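# Seat the lid fully onto the box

## Task

Place the lid on top of the box so that it is pressed fully down and seated.

## Robot and tools

Robot: two arms on a table. left_arm carries a five-finger left hand and right_arm a right hand. Base poses in the scene frame are left_arm (+0.049, +0.446, 0) m and right_arm (-0.046, -0.364, +0.001) m, both turned very slightly about z. A post stands behind the arms. Scene frame: origin at table height midway between the arms, +z up, +x out over the table, left_arm on the +y side. Image sides do not match arm names.

Hand point: a point 0.15 m out from the wrist flange along the fingers and 0.05 m in front of the palm. Its +z runs along straight fingers, +y out of the palm. For the right hand +x points across the palm away from the thumb; for the left hand +x points toward the thumb. Straight fingertips lie 0.06 to 0.07 m past the point and 0.06 m behind it along -y. A wrist bracket on the little-finger side can strike things, and with fingers level the wrist may hang up to 0.11 m (palm down) or 0.23 m (palm up) below the point. Reported hand positions, quaternions and velocities are in each arm's own base frame and may be off by a few cm.

Row layout (28 numbers, all in [-1, 1], both arms always present): left dx, dy, dz, rx, ry, rz; left little, ring, middle, index, thumb_bend, thumb_turn, force_limit, speed; then the same 14 for the right arm. The six pose numbers are offsets, not poses: they count from that arm's Hand target at the start of the action or move, along that Hand target's own axes. 1.0 equals 0.6 m or 180 degrees; rx, ry, rz form one rotation vector. Zeros on all six mean no new request. The eight hand numbers are absolute targets: fingers +1 straight, -1 curled; thumb_bend +1 straight, -1 bent; thumb_turn +1 beside the palm, -1 opposite the fingers. force_limit maps -1..+1 to roughly 0..10 N (0..15 N for the two thumb motors); speed rises from near zero at -1 to full at +0.48 and above. There is no keep-as-is value: resend the last eight hand numbers you sent (or, if none yet, hand_measured plus hand_force_limit and hand_speed). Orientation commands are clipped to 32 degrees from the measured orientation each step.

Gripping: with the thumb turned in front, objects 0.035 to 0.065 m thick, handles down to about 0.025 m, or light items up to 0.08 m between thumb tip and index pad. For a gentle grip close slowly (speed -0.94 or below). To grip harder, raise force_limit and send a target more closed than hand_measured; to loosen, send one more open.

Tools:
execute_actions(actions, cameras): actions is a list of up to 15-row tables; each row is one 1/30 s step, a short table repeats its last row to 15 steps (0.5 s). Every row in an action counts from the pose at that action's start, and each new action starts from the current Hand target, so repeating an offset keeps moving. An empty list returns images of all cameras.
move(target, speed, blend, stop_force, zero, blocking, cameras): straight-line paths toward one row or a list of up to 15 rows; all rows are offsets from the Hand targets at the move's start. speed is m/s, 0.002 to 3.6, default 0.25 (turns at twice that in rad/s), one number or one per target; total limit 10 s. blend is a corner radius in m (0 = stop at each). stop_force, 3 to 120 N, ends an arm's path when its wrist sensor feels that much push against the motion; use it slowly (about 0.005 m/s) for contact, keep hand numbers the same in every row, and note it is unreliable while the hand turns. zero (default true) rezeroes before the move. blocking=false returns early and cannot be combined with stop_force. The result adds a move: line giving the ending (done, off_target, moving, held, fault) and limits (paced = pose clipped, held = steps withheld). Paths do not avoid obstacles; a path bringing the wrist near the arm's first joint axis is refused.
wait(seconds 0 to 3600), stop(), zoom_image(camera, region [x0, y0, x1, y1] in pixels, at most 504 by 504), show_instructions() for the reference pages, zero_wrist_force(arm: left_arm or right_arm), finished_scene(scene = 1).
Cameras: cam_head_left, cam_head_right, cam_high, cam_low (504x504), cam_left_wrist, cam_right_wrist (672x504 fisheye); pass names or ["all"].

Result lines: end-effector pose and velocities, Hand target (the last commanded pose after clipping, which is the base of the next offsets; the hand often rests short of it, and sending the gap as an offset closes it), joint positions and torques, Wrist force and Wrist torque in the end-effector axes plus the peak since last shown, hand_measured, hand_stopped_by (moving, target, force, stalled, fault) and hand_load_n (positive when the finger is pushed open; a lost grip shows as load near 0), motor temperatures.

Avoid: dropping or releasing a moving lid, slamming, hard contact with the table, box or post, and any contact between the two arms or hands. Arms are stiff: a target a little past a firm surface may fault. An outside force near 150 N, or wrist torque over about 26.6 N m, stops the arm for 10 s; wrist pushes beyond about 14 to 17 N m lag. Motors at 70 C warn, at 85 C the arm brakes for 30 to 60 s, so do not hold loads or stretch arms needlessly. Nothing may fall or be left off the table. A loose object may occasionally be nudged. The lid must stay fully seated after the robot lets go.

Each tool is called after "Request:" as a command line: name --argument value for each argument, lists and objects as JSON in quotes; but a table of rows of numbers goes row by row, as --pt "numbers of a row", without its own name.

Reference images:

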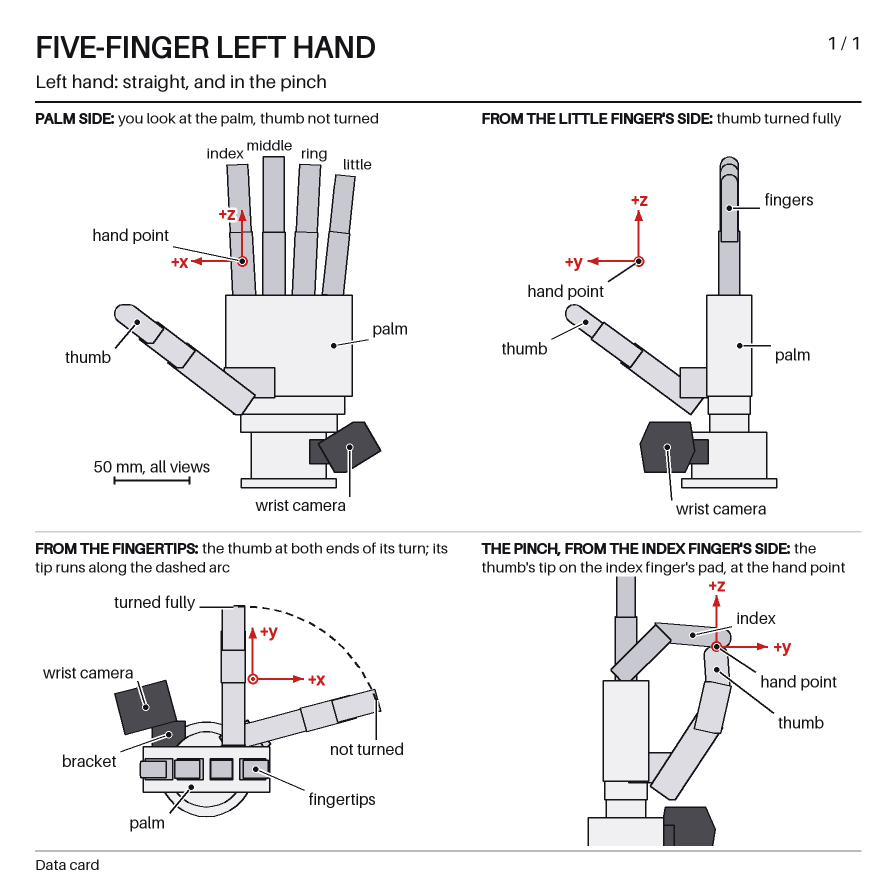

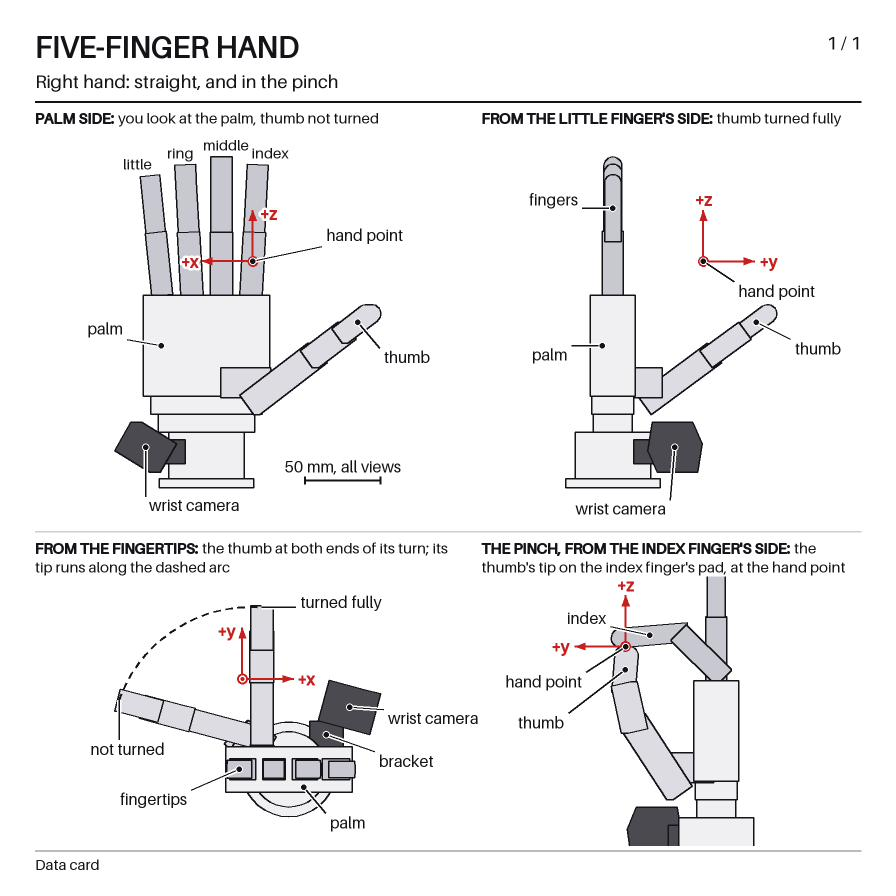

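## Session

Request:
execute_actions --actions '[]'

Scene clock: 0.00 s.
left_arm: end_effector_position=(+0.1675, -0.4594, +0.1080) hand_measured=(+1.000, +1.000, +1.000, +1.000, +1.000, +1.000) hand_load_n=(+0.0, +0.0, +0.0, +0.0, +0.0, +0.0) hand_stopped_by=(target, target, target, target, target, target) hand_force_limit=0.00 hand_speed=-0.80 end_effector_quat_wxyz=(-0.287, +0.740, -0.378, +0.477) | right_arm: end_effector_position=(+0.4784, +0.0649, +0.3056) hand_measured=(+1.000, +1.000, +1.000, +1.000, +1.000, +1.000) hand_load_n=(+0.0, +0.0, +0.0, +0.0, +0.0, +0.0) hand_stopped_by=(target, target, target, target, target, target) hand_force_limit=0.00 hand_speed=-0.80 end_effector_quat_wxyz=(-0.434, +0.888, +0.077, +0.127)
Joint positions: left_arm=[1.764 -2.083 -1.814 2.62 -2.733 1.331] | right_arm=[-0.5 -1.2 1.429 1.729 0.691 0.714]
Joint velocities: within noise
Joint torques (N m): no reading
Motor temperatures (°C): left_arm=[29 29 31 46 35 45] | right_arm=[30 27 32 42 41 36]
Wrist force (N): no reading
Wrist torque (N m): no reading
Wrist force, peak (N): no reading
Hand target: left_arm +0.1675, -0.4594, +0.1080; -0.287, +0.740, -0.378, +0.477 | right_arm +0.4784, +0.0649, +0.3056; -0.434, +0.888, +0.077, +0.127

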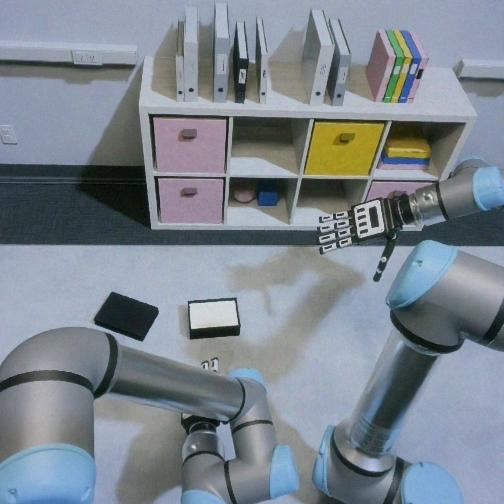

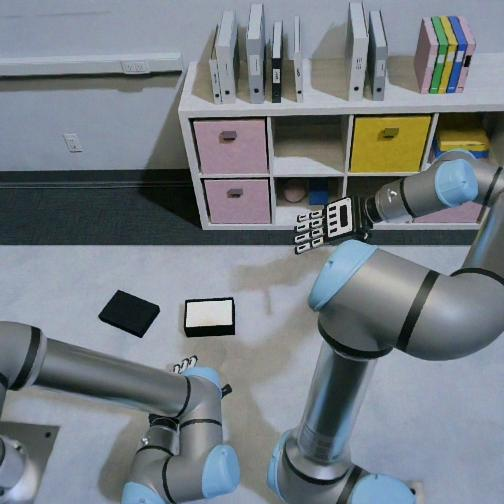

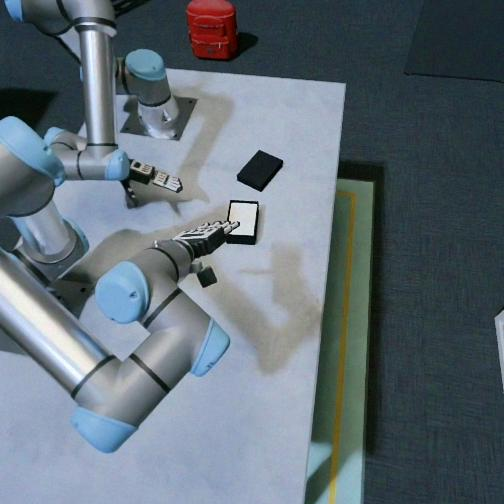

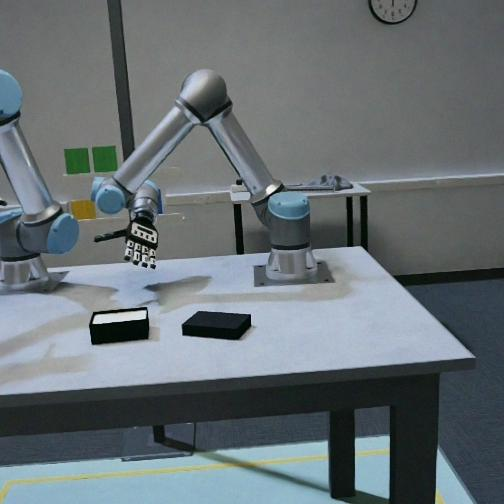

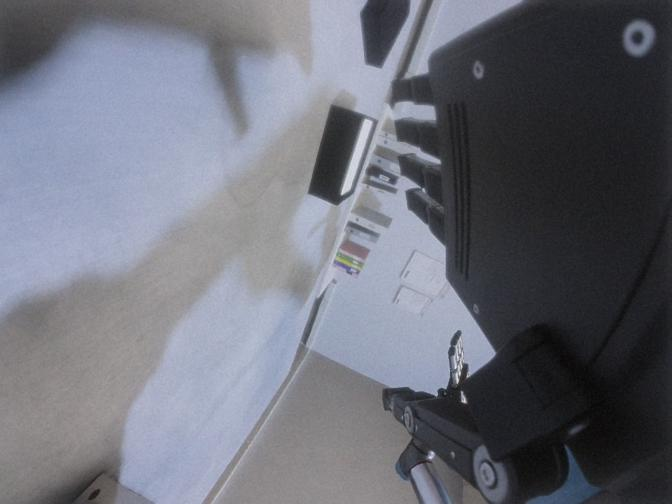

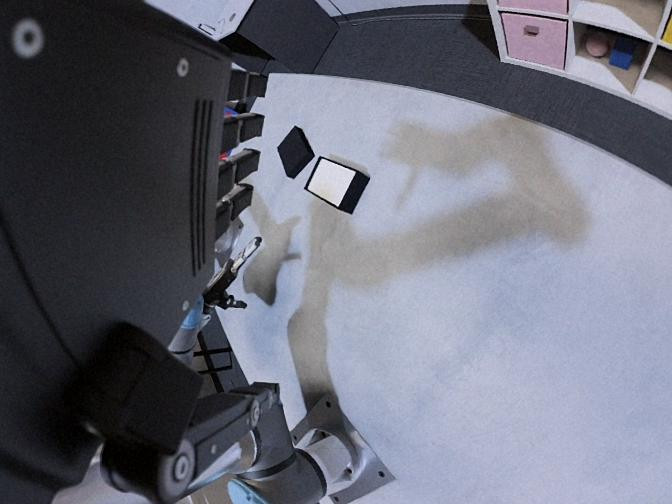

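Request:
zoom_image --camera "cam_low" --region '[60, 280, 280, 370]'

Request:
zoom_image --camera "cam_high" --region '[200, 130, 320, 260]'

Request:
zoom_image --camera "cam_head_left" --region '[80, 270, 260, 390]'

Request:
zoom_image --camera "cam_head_right" --region '[80, 270, 260, 390]'

Scaled by 2.291 from the camera's image (finer frame: 720x720).

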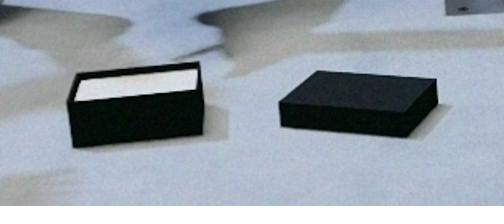

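Scaled by 3.877 from the camera's image (finer frame: 720x720).

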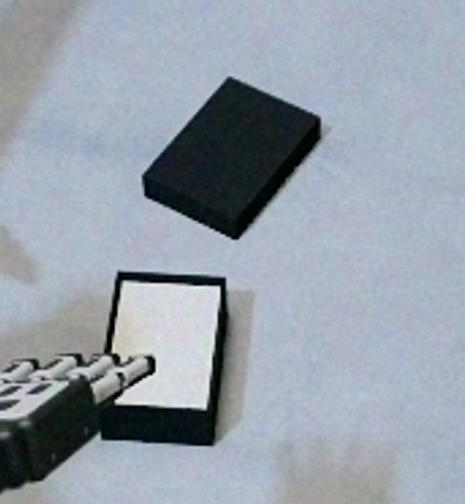

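Scaled by 2.800 from the camera's image (finer frame: 720x720).

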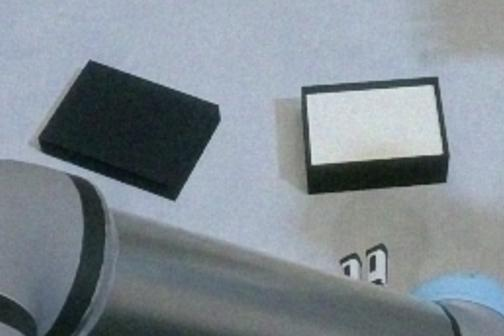

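Scaled by 2.800 from the camera's image (finer frame: 720x720).

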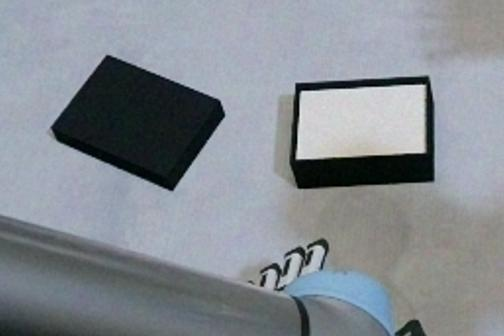

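Request:
zoom_image --camera "cam_right_wrist" --region '[180, 40, 420, 240]'

Request:
zoom_image --camera "cam_left_wrist" --region '[290, 40, 470, 240]'

Scaled by 2.100 from the camera's image (finer frame: 960x720).

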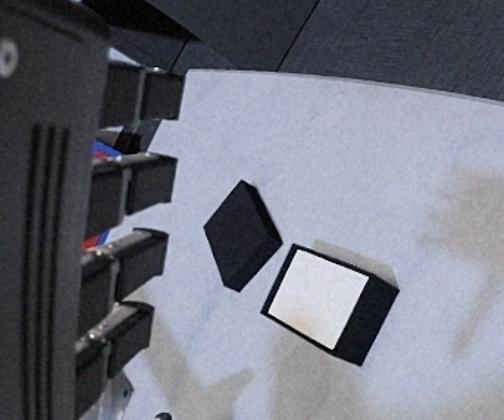

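Scaled by 2.520 from the camera's image (finer frame: 960x720).

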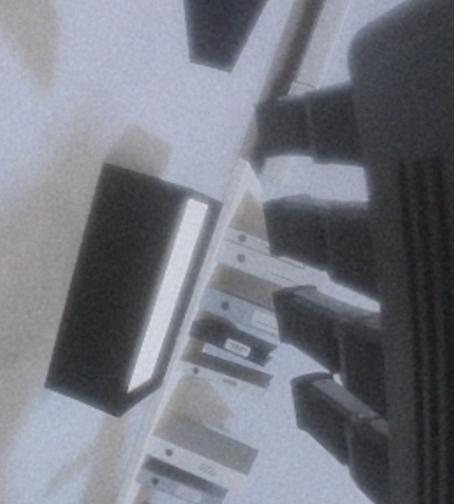

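Request:
move --target '[-0.0775, -0.4085, 0.3401, -0.130, 0.148, 0.272, 0.6, 0.6, 0.6, 0.6, 0.9, -1, 0, 0, -0.0053, 0.1218, -0.158, 0, 0, 0, 1, 1, 1, 1, 1, 1, 0, -0.8]' --cameras '["all"]'

Scene clock: 265.37 s.
left_arm: end_effector_position=(+0.4136, -0.2728, +0.1999) hand_measured=(+0.600, +0.600, +0.600, +0.600, +0.900, -1.000) hand_load_n=(+0.0, +0.0, +0.0, +0.0, +0.0, +0.0) hand_stopped_by=(target, target, target, target, target, target) hand_force_limit=0.00 hand_speed=0.00 end_effector_quat_wxyz=(+0.214, -0.435, +0.784, -0.386) | right_arm: end_effector_position=(+0.4784, -0.0548, +0.3056) hand_measured=(+1.000, +1.000, +1.000, +1.000, +1.000, +1.000) hand_load_n=(+0.0, -0.5, +0.0, +0.0, +0.0, +0.0) hand_stopped_by=(target, target, target, target, target, target) hand_force_limit=0.00 hand_speed=-0.80 end_effector_quat_wxyz=(-0.434, +0.888, +0.077, +0.127)
Joint positions: left_arm=[3.049 -1.56 -1.87 2.72 -1.208 3.438] | right_arm=[-0.713 -1.12 1.359 1.924 0.791 0.435]
Joint torques (N m): left_arm=[6.93 11.16 27.11 -2.54 2.65 1.34] | right_arm=[-5.49 -25.23 -25.2 4.38 0.65 -2.73]
Wrist force (N): left_arm=[0.4 0.1 0.2] | right_arm=[0.3 -0.1 0.0]
Wrist torque (N m): left_arm=[0.02 -0.16 0.02] | right_arm=[-0.03 -0.03 0.10]
Wrist force, peak (N): left_arm=[0.1 1.0 -0.5] | right_arm=[0.3 -0.6 0.5]
Hand target: left_arm +0.4137, -0.2728, +0.1999; +0.214, -0.435, +0.785, -0.386 | right_arm +0.4784, -0.0549, +0.3056; -0.434, +0.888, +0.077, +0.127
Off the commanded pose: left_arm 0.000 m, 0 deg | right_arm 0.000 m, 0 deg.
move: done

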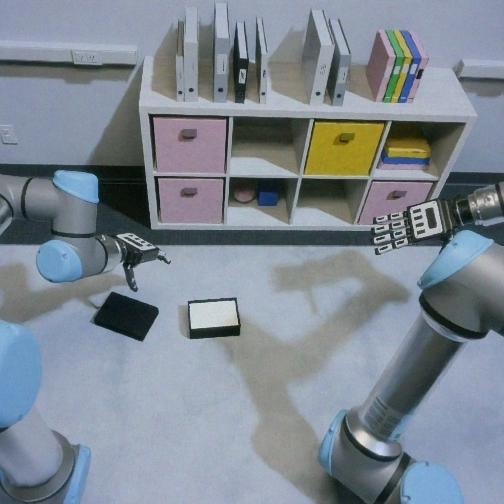

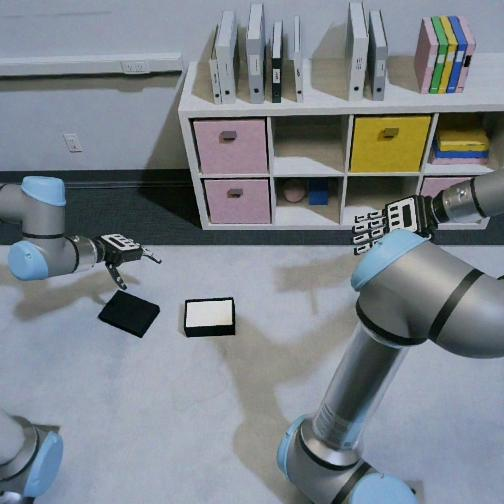

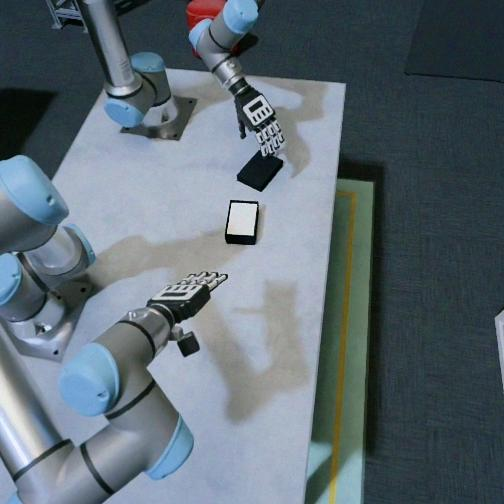

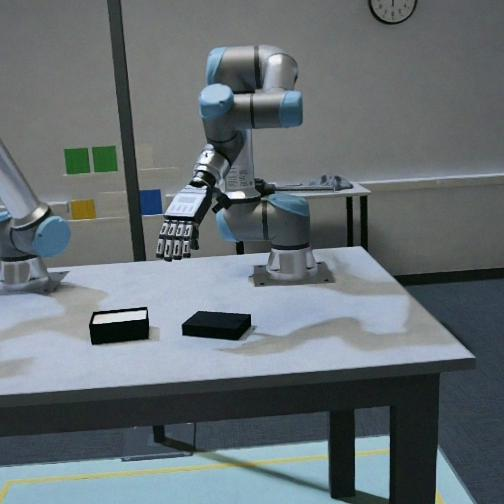

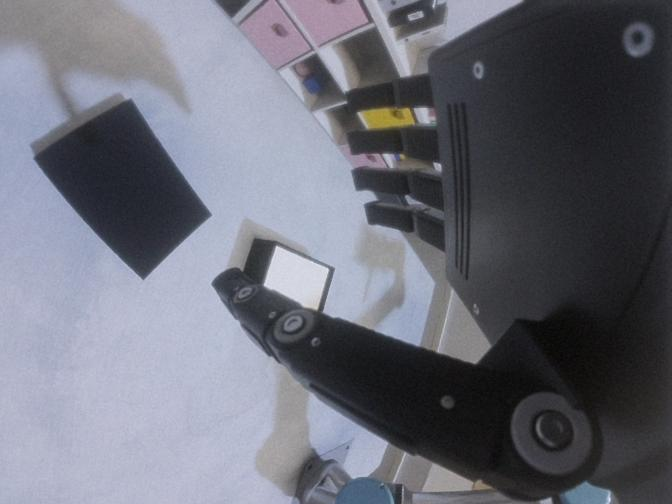

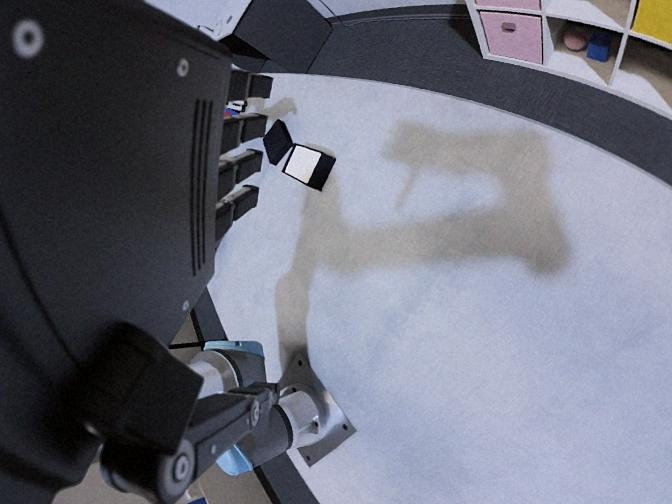

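Request:
zoom_image --camera "cam_left_wrist" --region '[320, 60, 460, 260]'

Request:
zoom_image --camera "cam_left_wrist" --region '[20, 80, 350, 330]'

Scaled by 2.520 from the camera's image (finer frame: 960x720).

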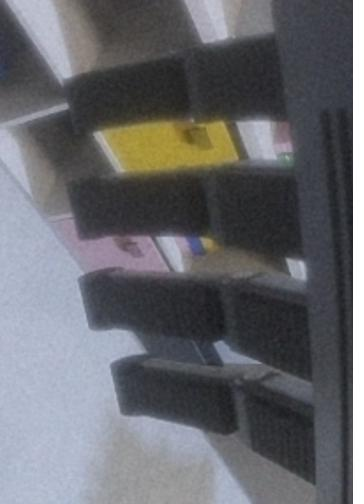

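Scaled by 1.527 from the camera's image (finer frame: 960x720).

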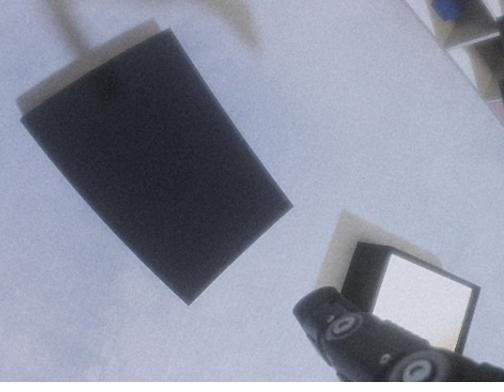

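Request:
move --target '[-0.0717, 0.1453, 0.0300, 0, -0.0594, -0.0458, 0.7, 0.7, 0.7, 0.7, 0.9, -1, 0, 0, 0, 0, 0, 0, 0, 0, 1, 1, 1, 1, 1, 1, 0, -0.8]' --cameras '["all"]'

Scene clock: 354.13 s.
left_arm: end_effector_position=(+0.4034, -0.2158, +0.1199) hand_measured=(+0.700, +0.700, +0.700, +0.700, +0.900, -1.000) hand_load_n=(+0.0, -0.5, +0.0, +0.0, +0.0, +0.0) hand_stopped_by=(target, target, target, target, target, target) hand_force_limit=0.00 hand_speed=0.00 end_effector_quat_wxyz=(+0.258, -0.525, +0.728, -0.358) | right_arm: end_effector_position=(+0.4784, -0.0549, +0.3056) hand_measured=(+1.000, +1.000, +1.000, +1.000, +1.000, +1.000) hand_load_n=(+0.0, +0.0, -0.5, +0.0, +0.0, -0.5) hand_stopped_by=(target, target, target, target, target, target) hand_force_limit=0.00 hand_speed=-0.80 end_effector_quat_wxyz=(-0.434, +0.888, +0.077, +0.127)
Joint positions: left_arm=[3.134 -1.524 -2.121 2.965 -1.323 3.337] | right_arm=[-0.713 -1.12 1.359 1.924 0.791 0.435]
Joint torques (N m): left_arm=[8.32 18.21 8.27 1.76 -2.57 -1.42] | right_arm=[-5.57 -25.23 -25.44 4.29 0.64 -2.73]
Wrist force (N): left_arm=[0.8 -0.2 0.1] | right_arm=[0.1 -0.3 0.0]
Wrist torque (N m): left_arm=[-0.04 -0.21 0.12] | right_arm=[-0.05 -0.01 0.09]
Wrist force, peak (N): left_arm=[1.0 -1.0 -0.1] | right_arm=[0.4 -0.6 0.1]
Hand target: left_arm +0.4034, -0.2157, +0.1198; +0.258, -0.525, +0.728, -0.358 | right_arm +0.4784, -0.0549, +0.3056; -0.434, +0.888, +0.077, +0.127
Off the commanded pose: left_arm 0.000 m, 0 deg | right_arm 0.000 m, 0 deg.
move: done

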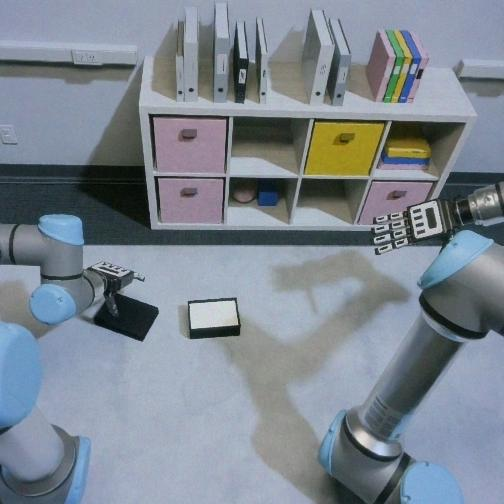

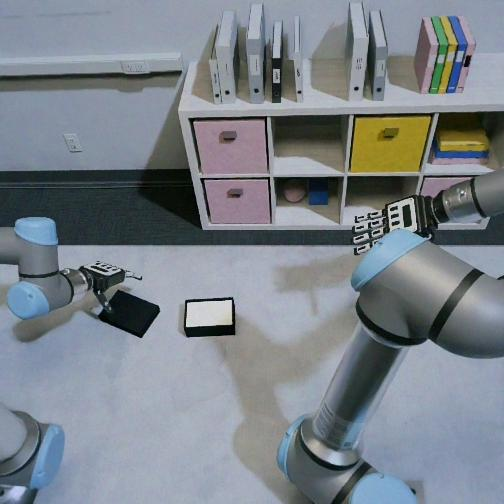

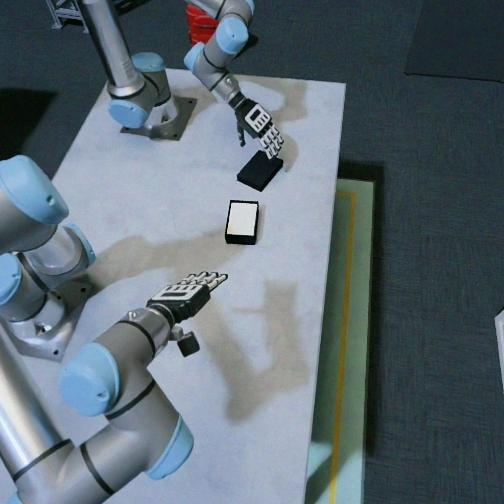

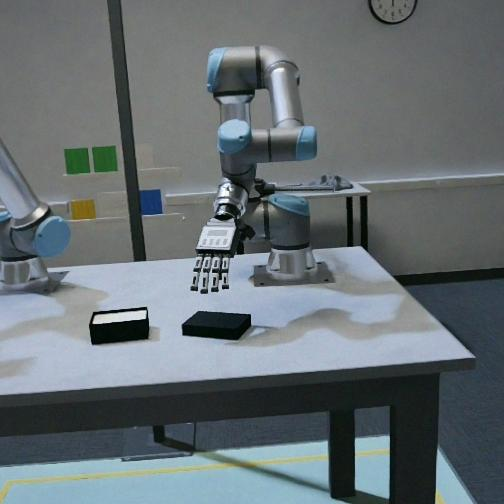

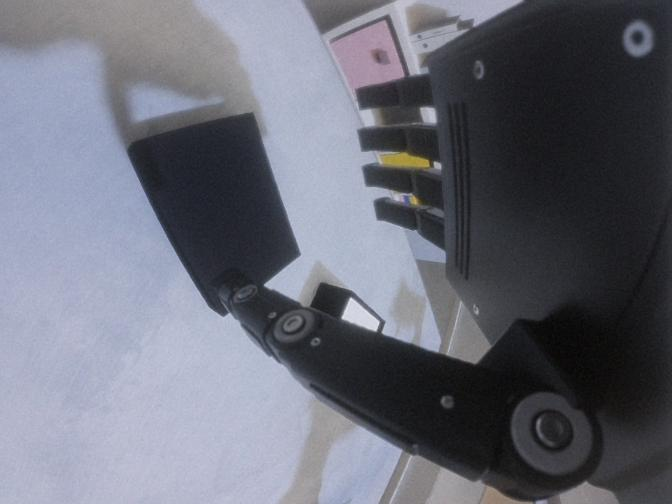

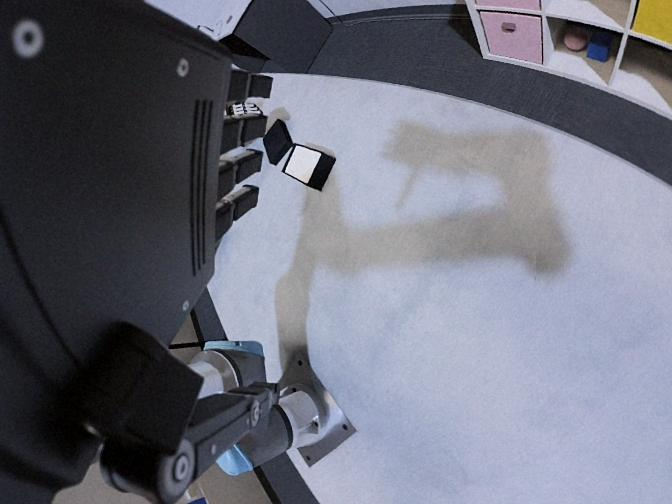

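Request:
zoom_image --camera "cam_left_wrist" --region '[100, 80, 440, 340]'

Request:
zoom_image --camera "cam_low" --region '[160, 220, 280, 350]'

Request:
zoom_image --camera "cam_high" --region '[210, 90, 310, 200]'

Request:
zoom_image --camera "cam_head_left" --region '[70, 240, 190, 350]'

Scaled by 1.482 from the camera's image (finer frame: 960x720).

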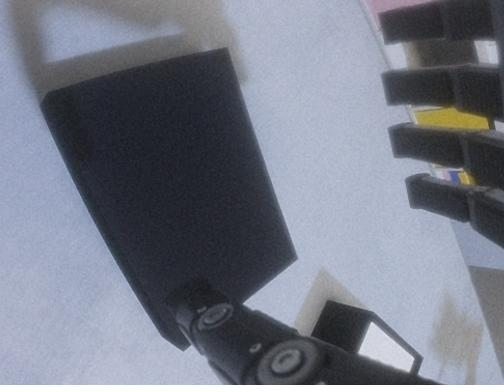

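Scaled by 3.877 from the camera's image (finer frame: 720x720).

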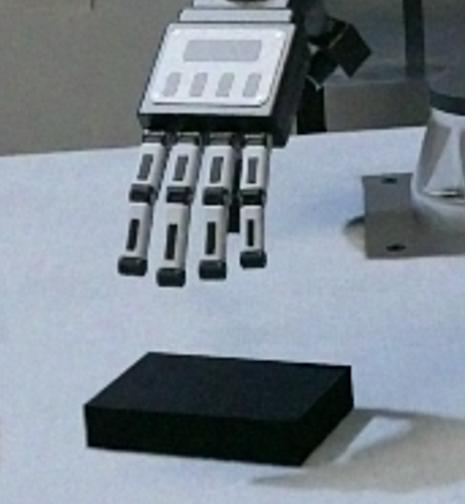

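Scaled by 4.582 from the camera's image (finer frame: 720x720).

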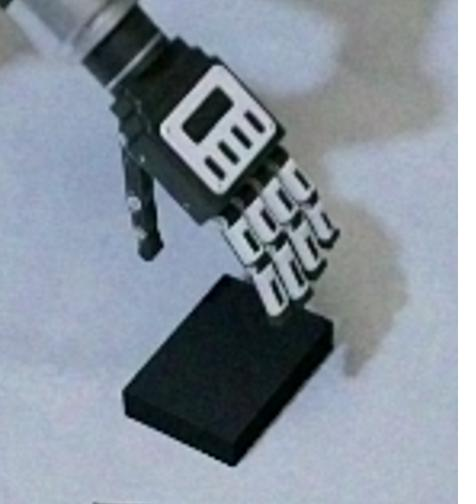

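Scaled by 4.200 from the camera's image (finer frame: 720x720).

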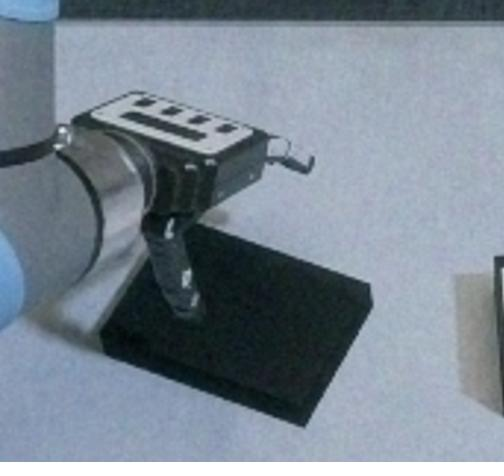

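Request:
zoom_image --camera "cam_left_wrist" --region '[115, 100, 195, 180]'

Request:
zoom_image --camera "cam_left_wrist" --region '[190, 230, 310, 330]'

Scaled by 6.300 from the camera's image (finer frame: 960x720).

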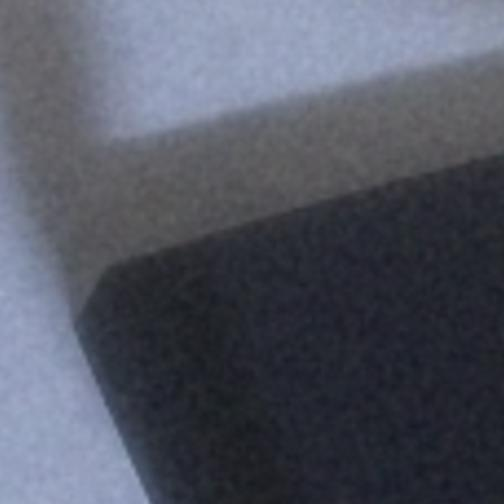

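Scaled by 4.200 from the camera's image (finer frame: 960x720).

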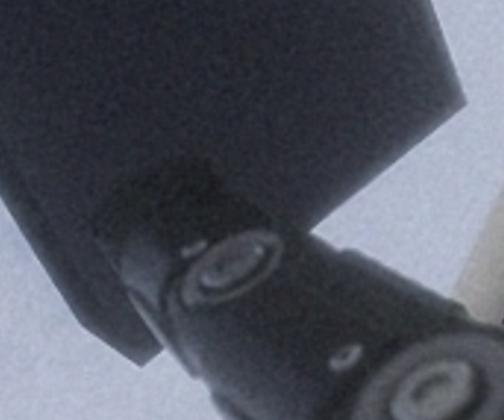

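Request:
move --target '[-0.0075, 0.0747, 0.0534, 0, 0, 0, 0.7, 0.7, 0.7, 0.7, 1.0, -1, 0, 0, 0, 0, 0, 0, 0, 0, 1, 1, 1, 1, 1, 1, 0, -0.8]' --speed 0.1 --stop_force 6 --cameras '["all"]'

Scene clock: 408.73 s.
left_arm: end_effector_position=(+0.4030, -0.2108, +0.0647) hand_measured=(+0.700, +0.700, +0.700, +0.700, +1.000, -1.000) hand_load_n=(+0.0, +0.0, +0.0, +0.0, +0.0, +0.0) hand_stopped_by=(target, target, target, target, target, target) hand_force_limit=0.00 hand_speed=0.00 end_effector_quat_wxyz=(+0.258, -0.525, +0.728, -0.358) | right_arm: end_effector_position=(+0.4784, -0.0549, +0.3056) hand_measured=(+1.000, +1.000, +1.000, +1.000, +1.000, +1.000) hand_load_n=(+0.0, +0.0, +0.0, +0.0, +0.0, +0.0) hand_stopped_by=(target, target, target, target, target, target) hand_force_limit=0.00 hand_speed=-0.80 end_effector_quat_wxyz=(-0.434, +0.888, +0.077, +0.127)
Joint positions: left_arm=[3.153 -1.605 -2.211 3.132 -1.309 3.349] | right_arm=[-0.713 -1.12 1.359 1.924 0.791 0.435]
Joint torques (N m): left_arm=[6.41 8.93 8.08 1.68 2.56 1.43] | right_arm=[-5.14 -25.35 -25.48 4.21 0.4 -2.61]
Wrist force (N): left_arm=[0.6 0.1 0.1] | right_arm=[0.1 -0.2 0.0]
Wrist torque (N m): left_arm=[0.03 -0.16 0.02] | right_arm=[-0.04 -0.02 0.10]
Wrist force, peak (N): left_arm=[1.0 -0.2 0.2] | right_arm=[0.5 -0.5 0.3]
Hand target: left_arm +0.4030, -0.2108, +0.0647; +0.258, -0.525, +0.728, -0.358 | right_arm +0.4784, -0.0549, +0.3056; -0.434, +0.888, +0.077, +0.127
Off the commanded pose: left_arm 0.000 m, 0 deg | right_arm 0.000 m, 0 deg.
move: done

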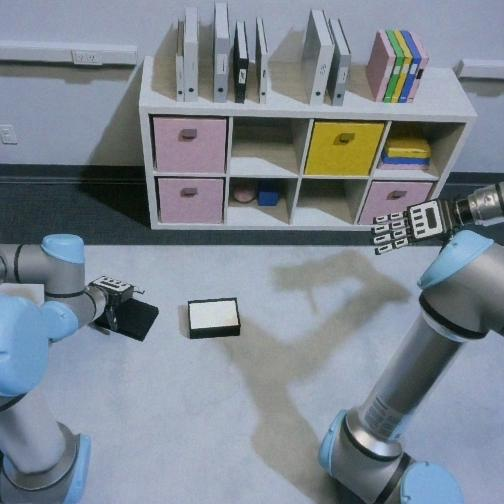

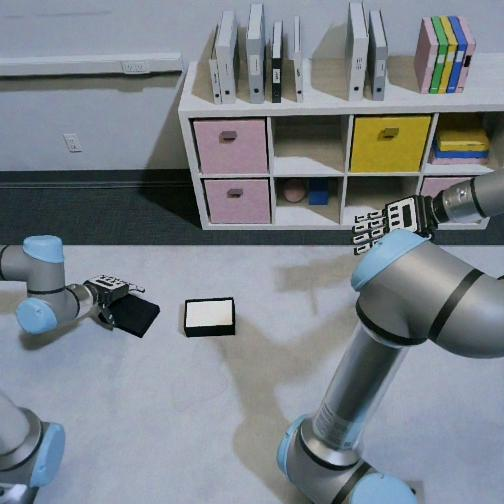

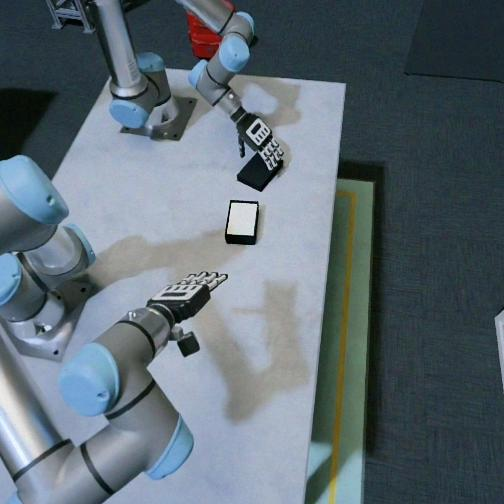

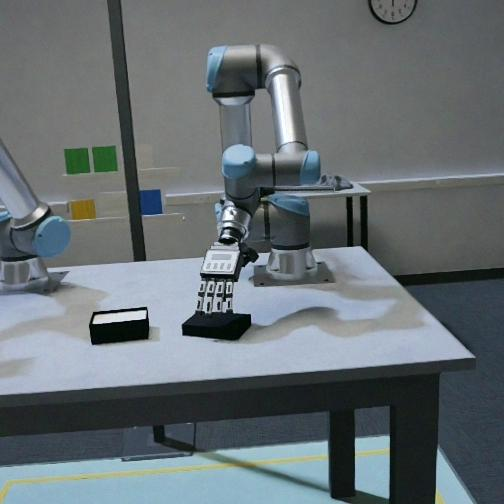

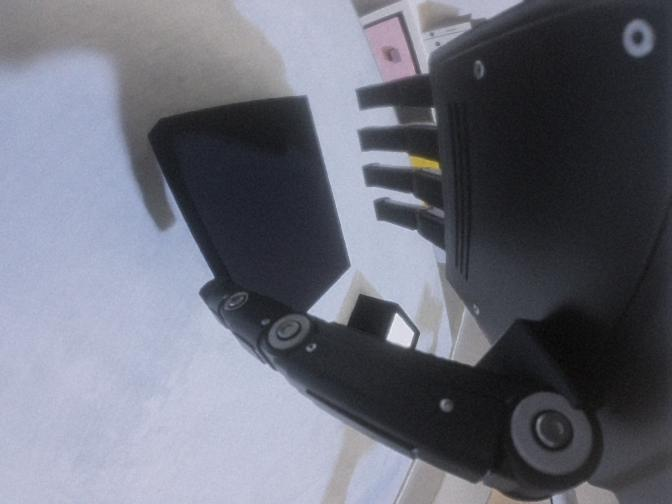

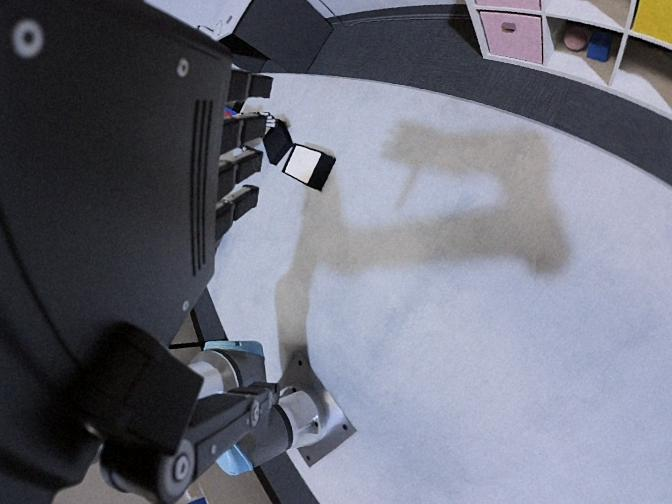

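Request:
zoom_image --camera "cam_left_wrist" --region '[130, 80, 370, 340]'

Request:
zoom_image --camera "cam_low" --region '[170, 230, 270, 350]'

Request:
zoom_image --camera "cam_high" --region '[220, 100, 300, 200]'

Request:
zoom_image --camera "cam_head_right" --region '[70, 250, 180, 350]'

Scaled by 1.938 from the camera's image (finer frame: 960x720).

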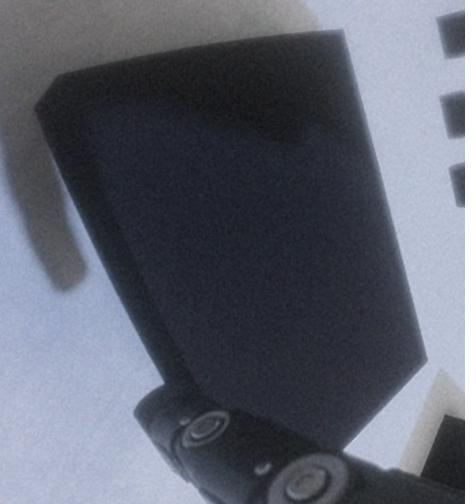

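Scaled by 4.200 from the camera's image (finer frame: 720x720).

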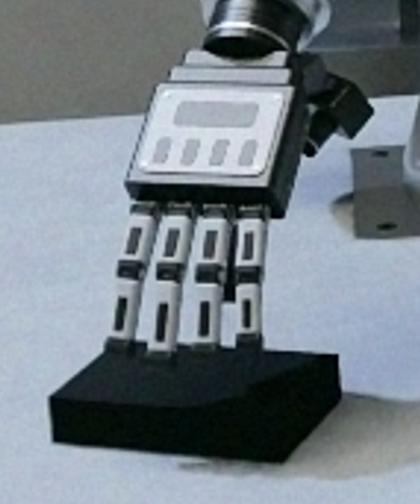

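Scaled by 5.040 from the camera's image (finer frame: 720x720).

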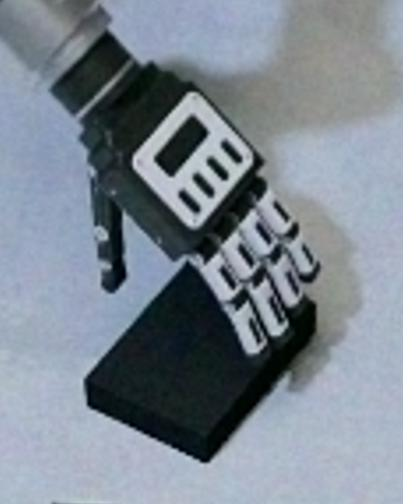

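Scaled by 4.582 from the camera's image (finer frame: 720x720).

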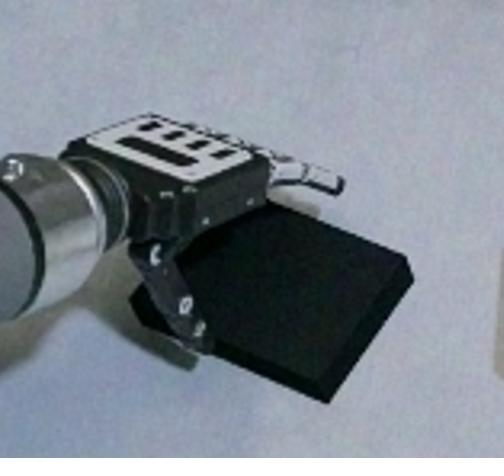

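Request:
move --target '[0, 0.02497, 0.02768, 0, 0, 0, 0.7, 0.7, 0.7, 0.7, 1.0, -1, 0, 0, 0, 0, 0, 0, 0, 0, 1, 1, 1, 1, 1, 1, 0, -0.8]' --speed 0.04 --stop_force 5 --cameras '["cam_low", "cam_high", "cam_left_wrist", "cam_head_left"]'

Scene clock: 441.63 s.
left_arm: end_effector_position=(+0.4068, -0.2121, +0.0427) hand_measured=(+0.700, +0.700, +0.700, +0.700, +1.000, -1.000) hand_load_n=(+0.0, +0.0, +0.0, +0.0, +0.0, +0.0) hand_stopped_by=(target, target, target, target, target, target) hand_force_limit=0.00 hand_speed=0.00 end_effector_quat_wxyz=(+0.258, -0.525, +0.728, -0.358) | right_arm: end_effector_position=(+0.4784, -0.0549, +0.3056) hand_measured=(+1.000, +1.000, +1.000, +1.000, +1.000, +1.000) hand_load_n=(+0.0, +0.0, +0.0, +0.0, +0.0, +0.0) hand_stopped_by=(target, target, target, target, target, target) hand_force_limit=0.00 hand_speed=-0.80 end_effector_quat_wxyz=(-0.434, +0.888, +0.077, +0.127)
Joint positions: left_arm=[3.148 -1.657 -2.228 3.202 -1.312 3.346] | right_arm=[-0.713 -1.12 1.359 1.924 0.791 0.435]
Joint torques (N m): left_arm=[-7.6 11.22 7.06 1.73 -2.47 -1.25] | right_arm=[-5.2 -24.57 -25.63 4.21 0.49 -2.55]
Wrist force (N): left_arm=[0.9 -0.3 0.4] | right_arm=[0.2 -0.2 0.1]
Wrist torque (N m): left_arm=[-0.06 -0.19 0.12] | right_arm=[-0.04 -0.02 0.09]
Wrist force, peak (N): left_arm=[0.9 -0.3 0.4] | right_arm=[0.5 -0.4 0.3]
Hand target: left_arm +0.4068, -0.2121, +0.0427; +0.258, -0.525, +0.728, -0.358 | right_arm +0.4784, -0.0549, +0.3056; -0.434, +0.888, +0.077, +0.127
Off the commanded pose: left_arm 0.000 m, 0 deg | right_arm 0.000 m, 0 deg.
move: done
Images, in order (width x height): cam_head_left 504x504, cam_high 504x504, cam_low 504x504, cam_left_wrist 672x504.

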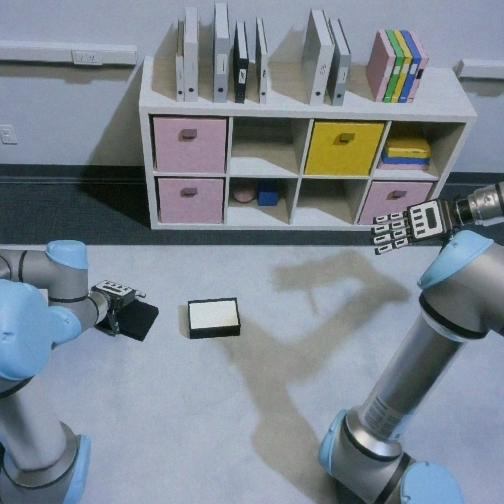

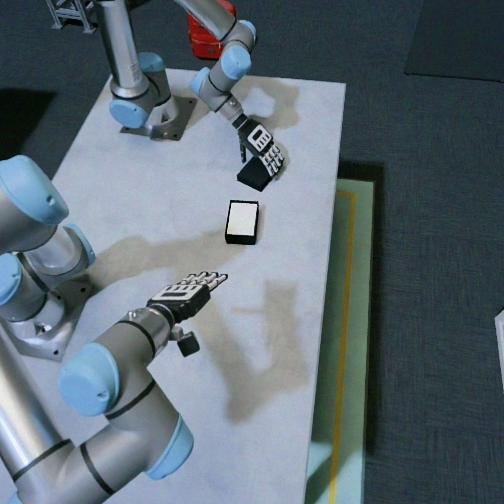

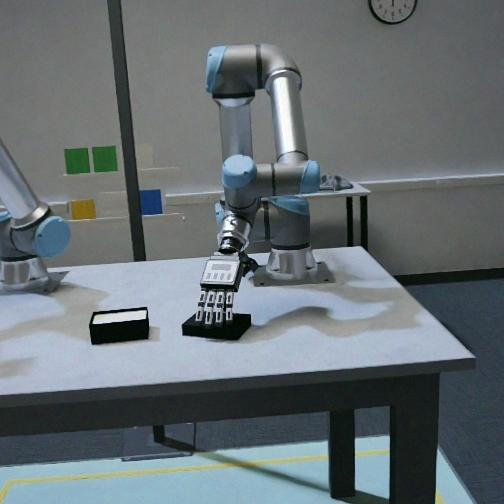

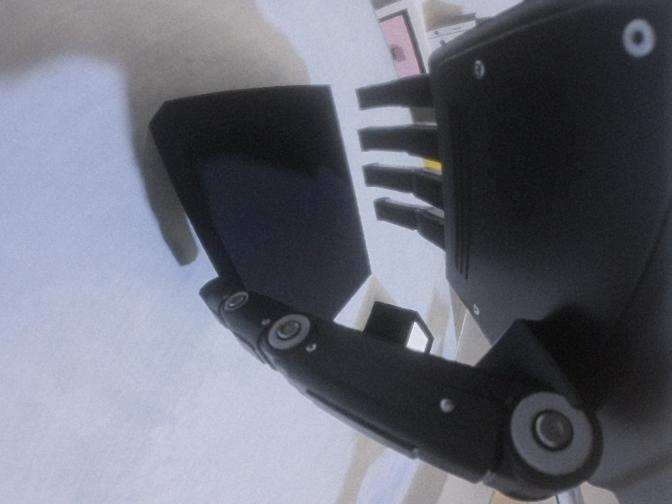

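Request:
zoom_image --camera "cam_left_wrist" --region '[130, 70, 400, 330]'

Request:
zoom_image --camera "cam_low" --region '[170, 250, 270, 350]'

Request:
zoom_image --camera "cam_high" --region '[220, 110, 300, 200]'

Request:
zoom_image --camera "cam_head_left" --region '[80, 260, 170, 350]'

Scaled by 1.867 from the camera's image (finer frame: 960x720).

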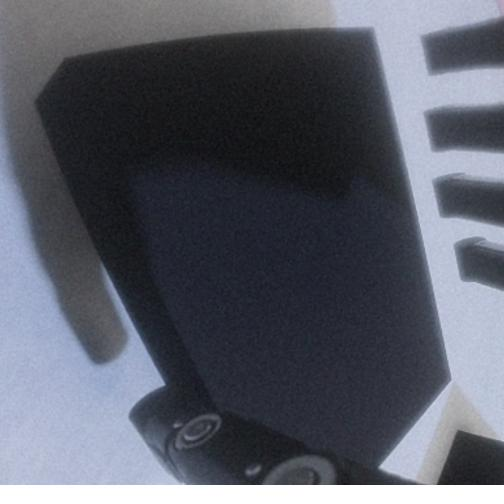

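Scaled by 5.040 from the camera's image (finer frame: 720x720).

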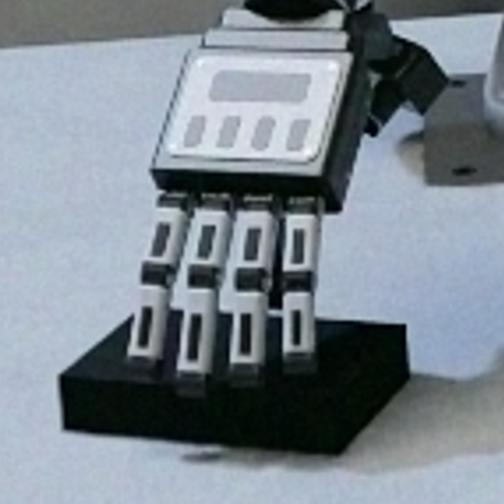

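Scaled by 5.600 from the camera's image (finer frame: 720x720).

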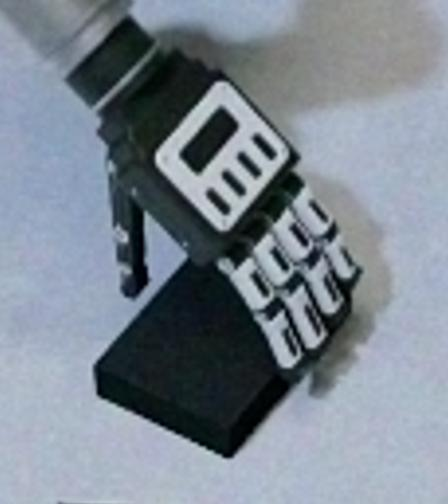

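Scaled by 5.600 from the camera's image (finer frame: 720x720).

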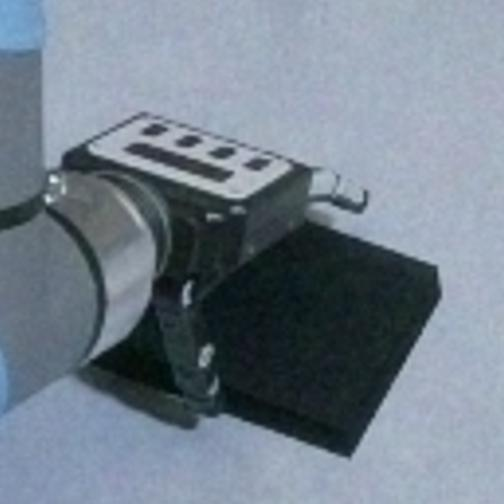

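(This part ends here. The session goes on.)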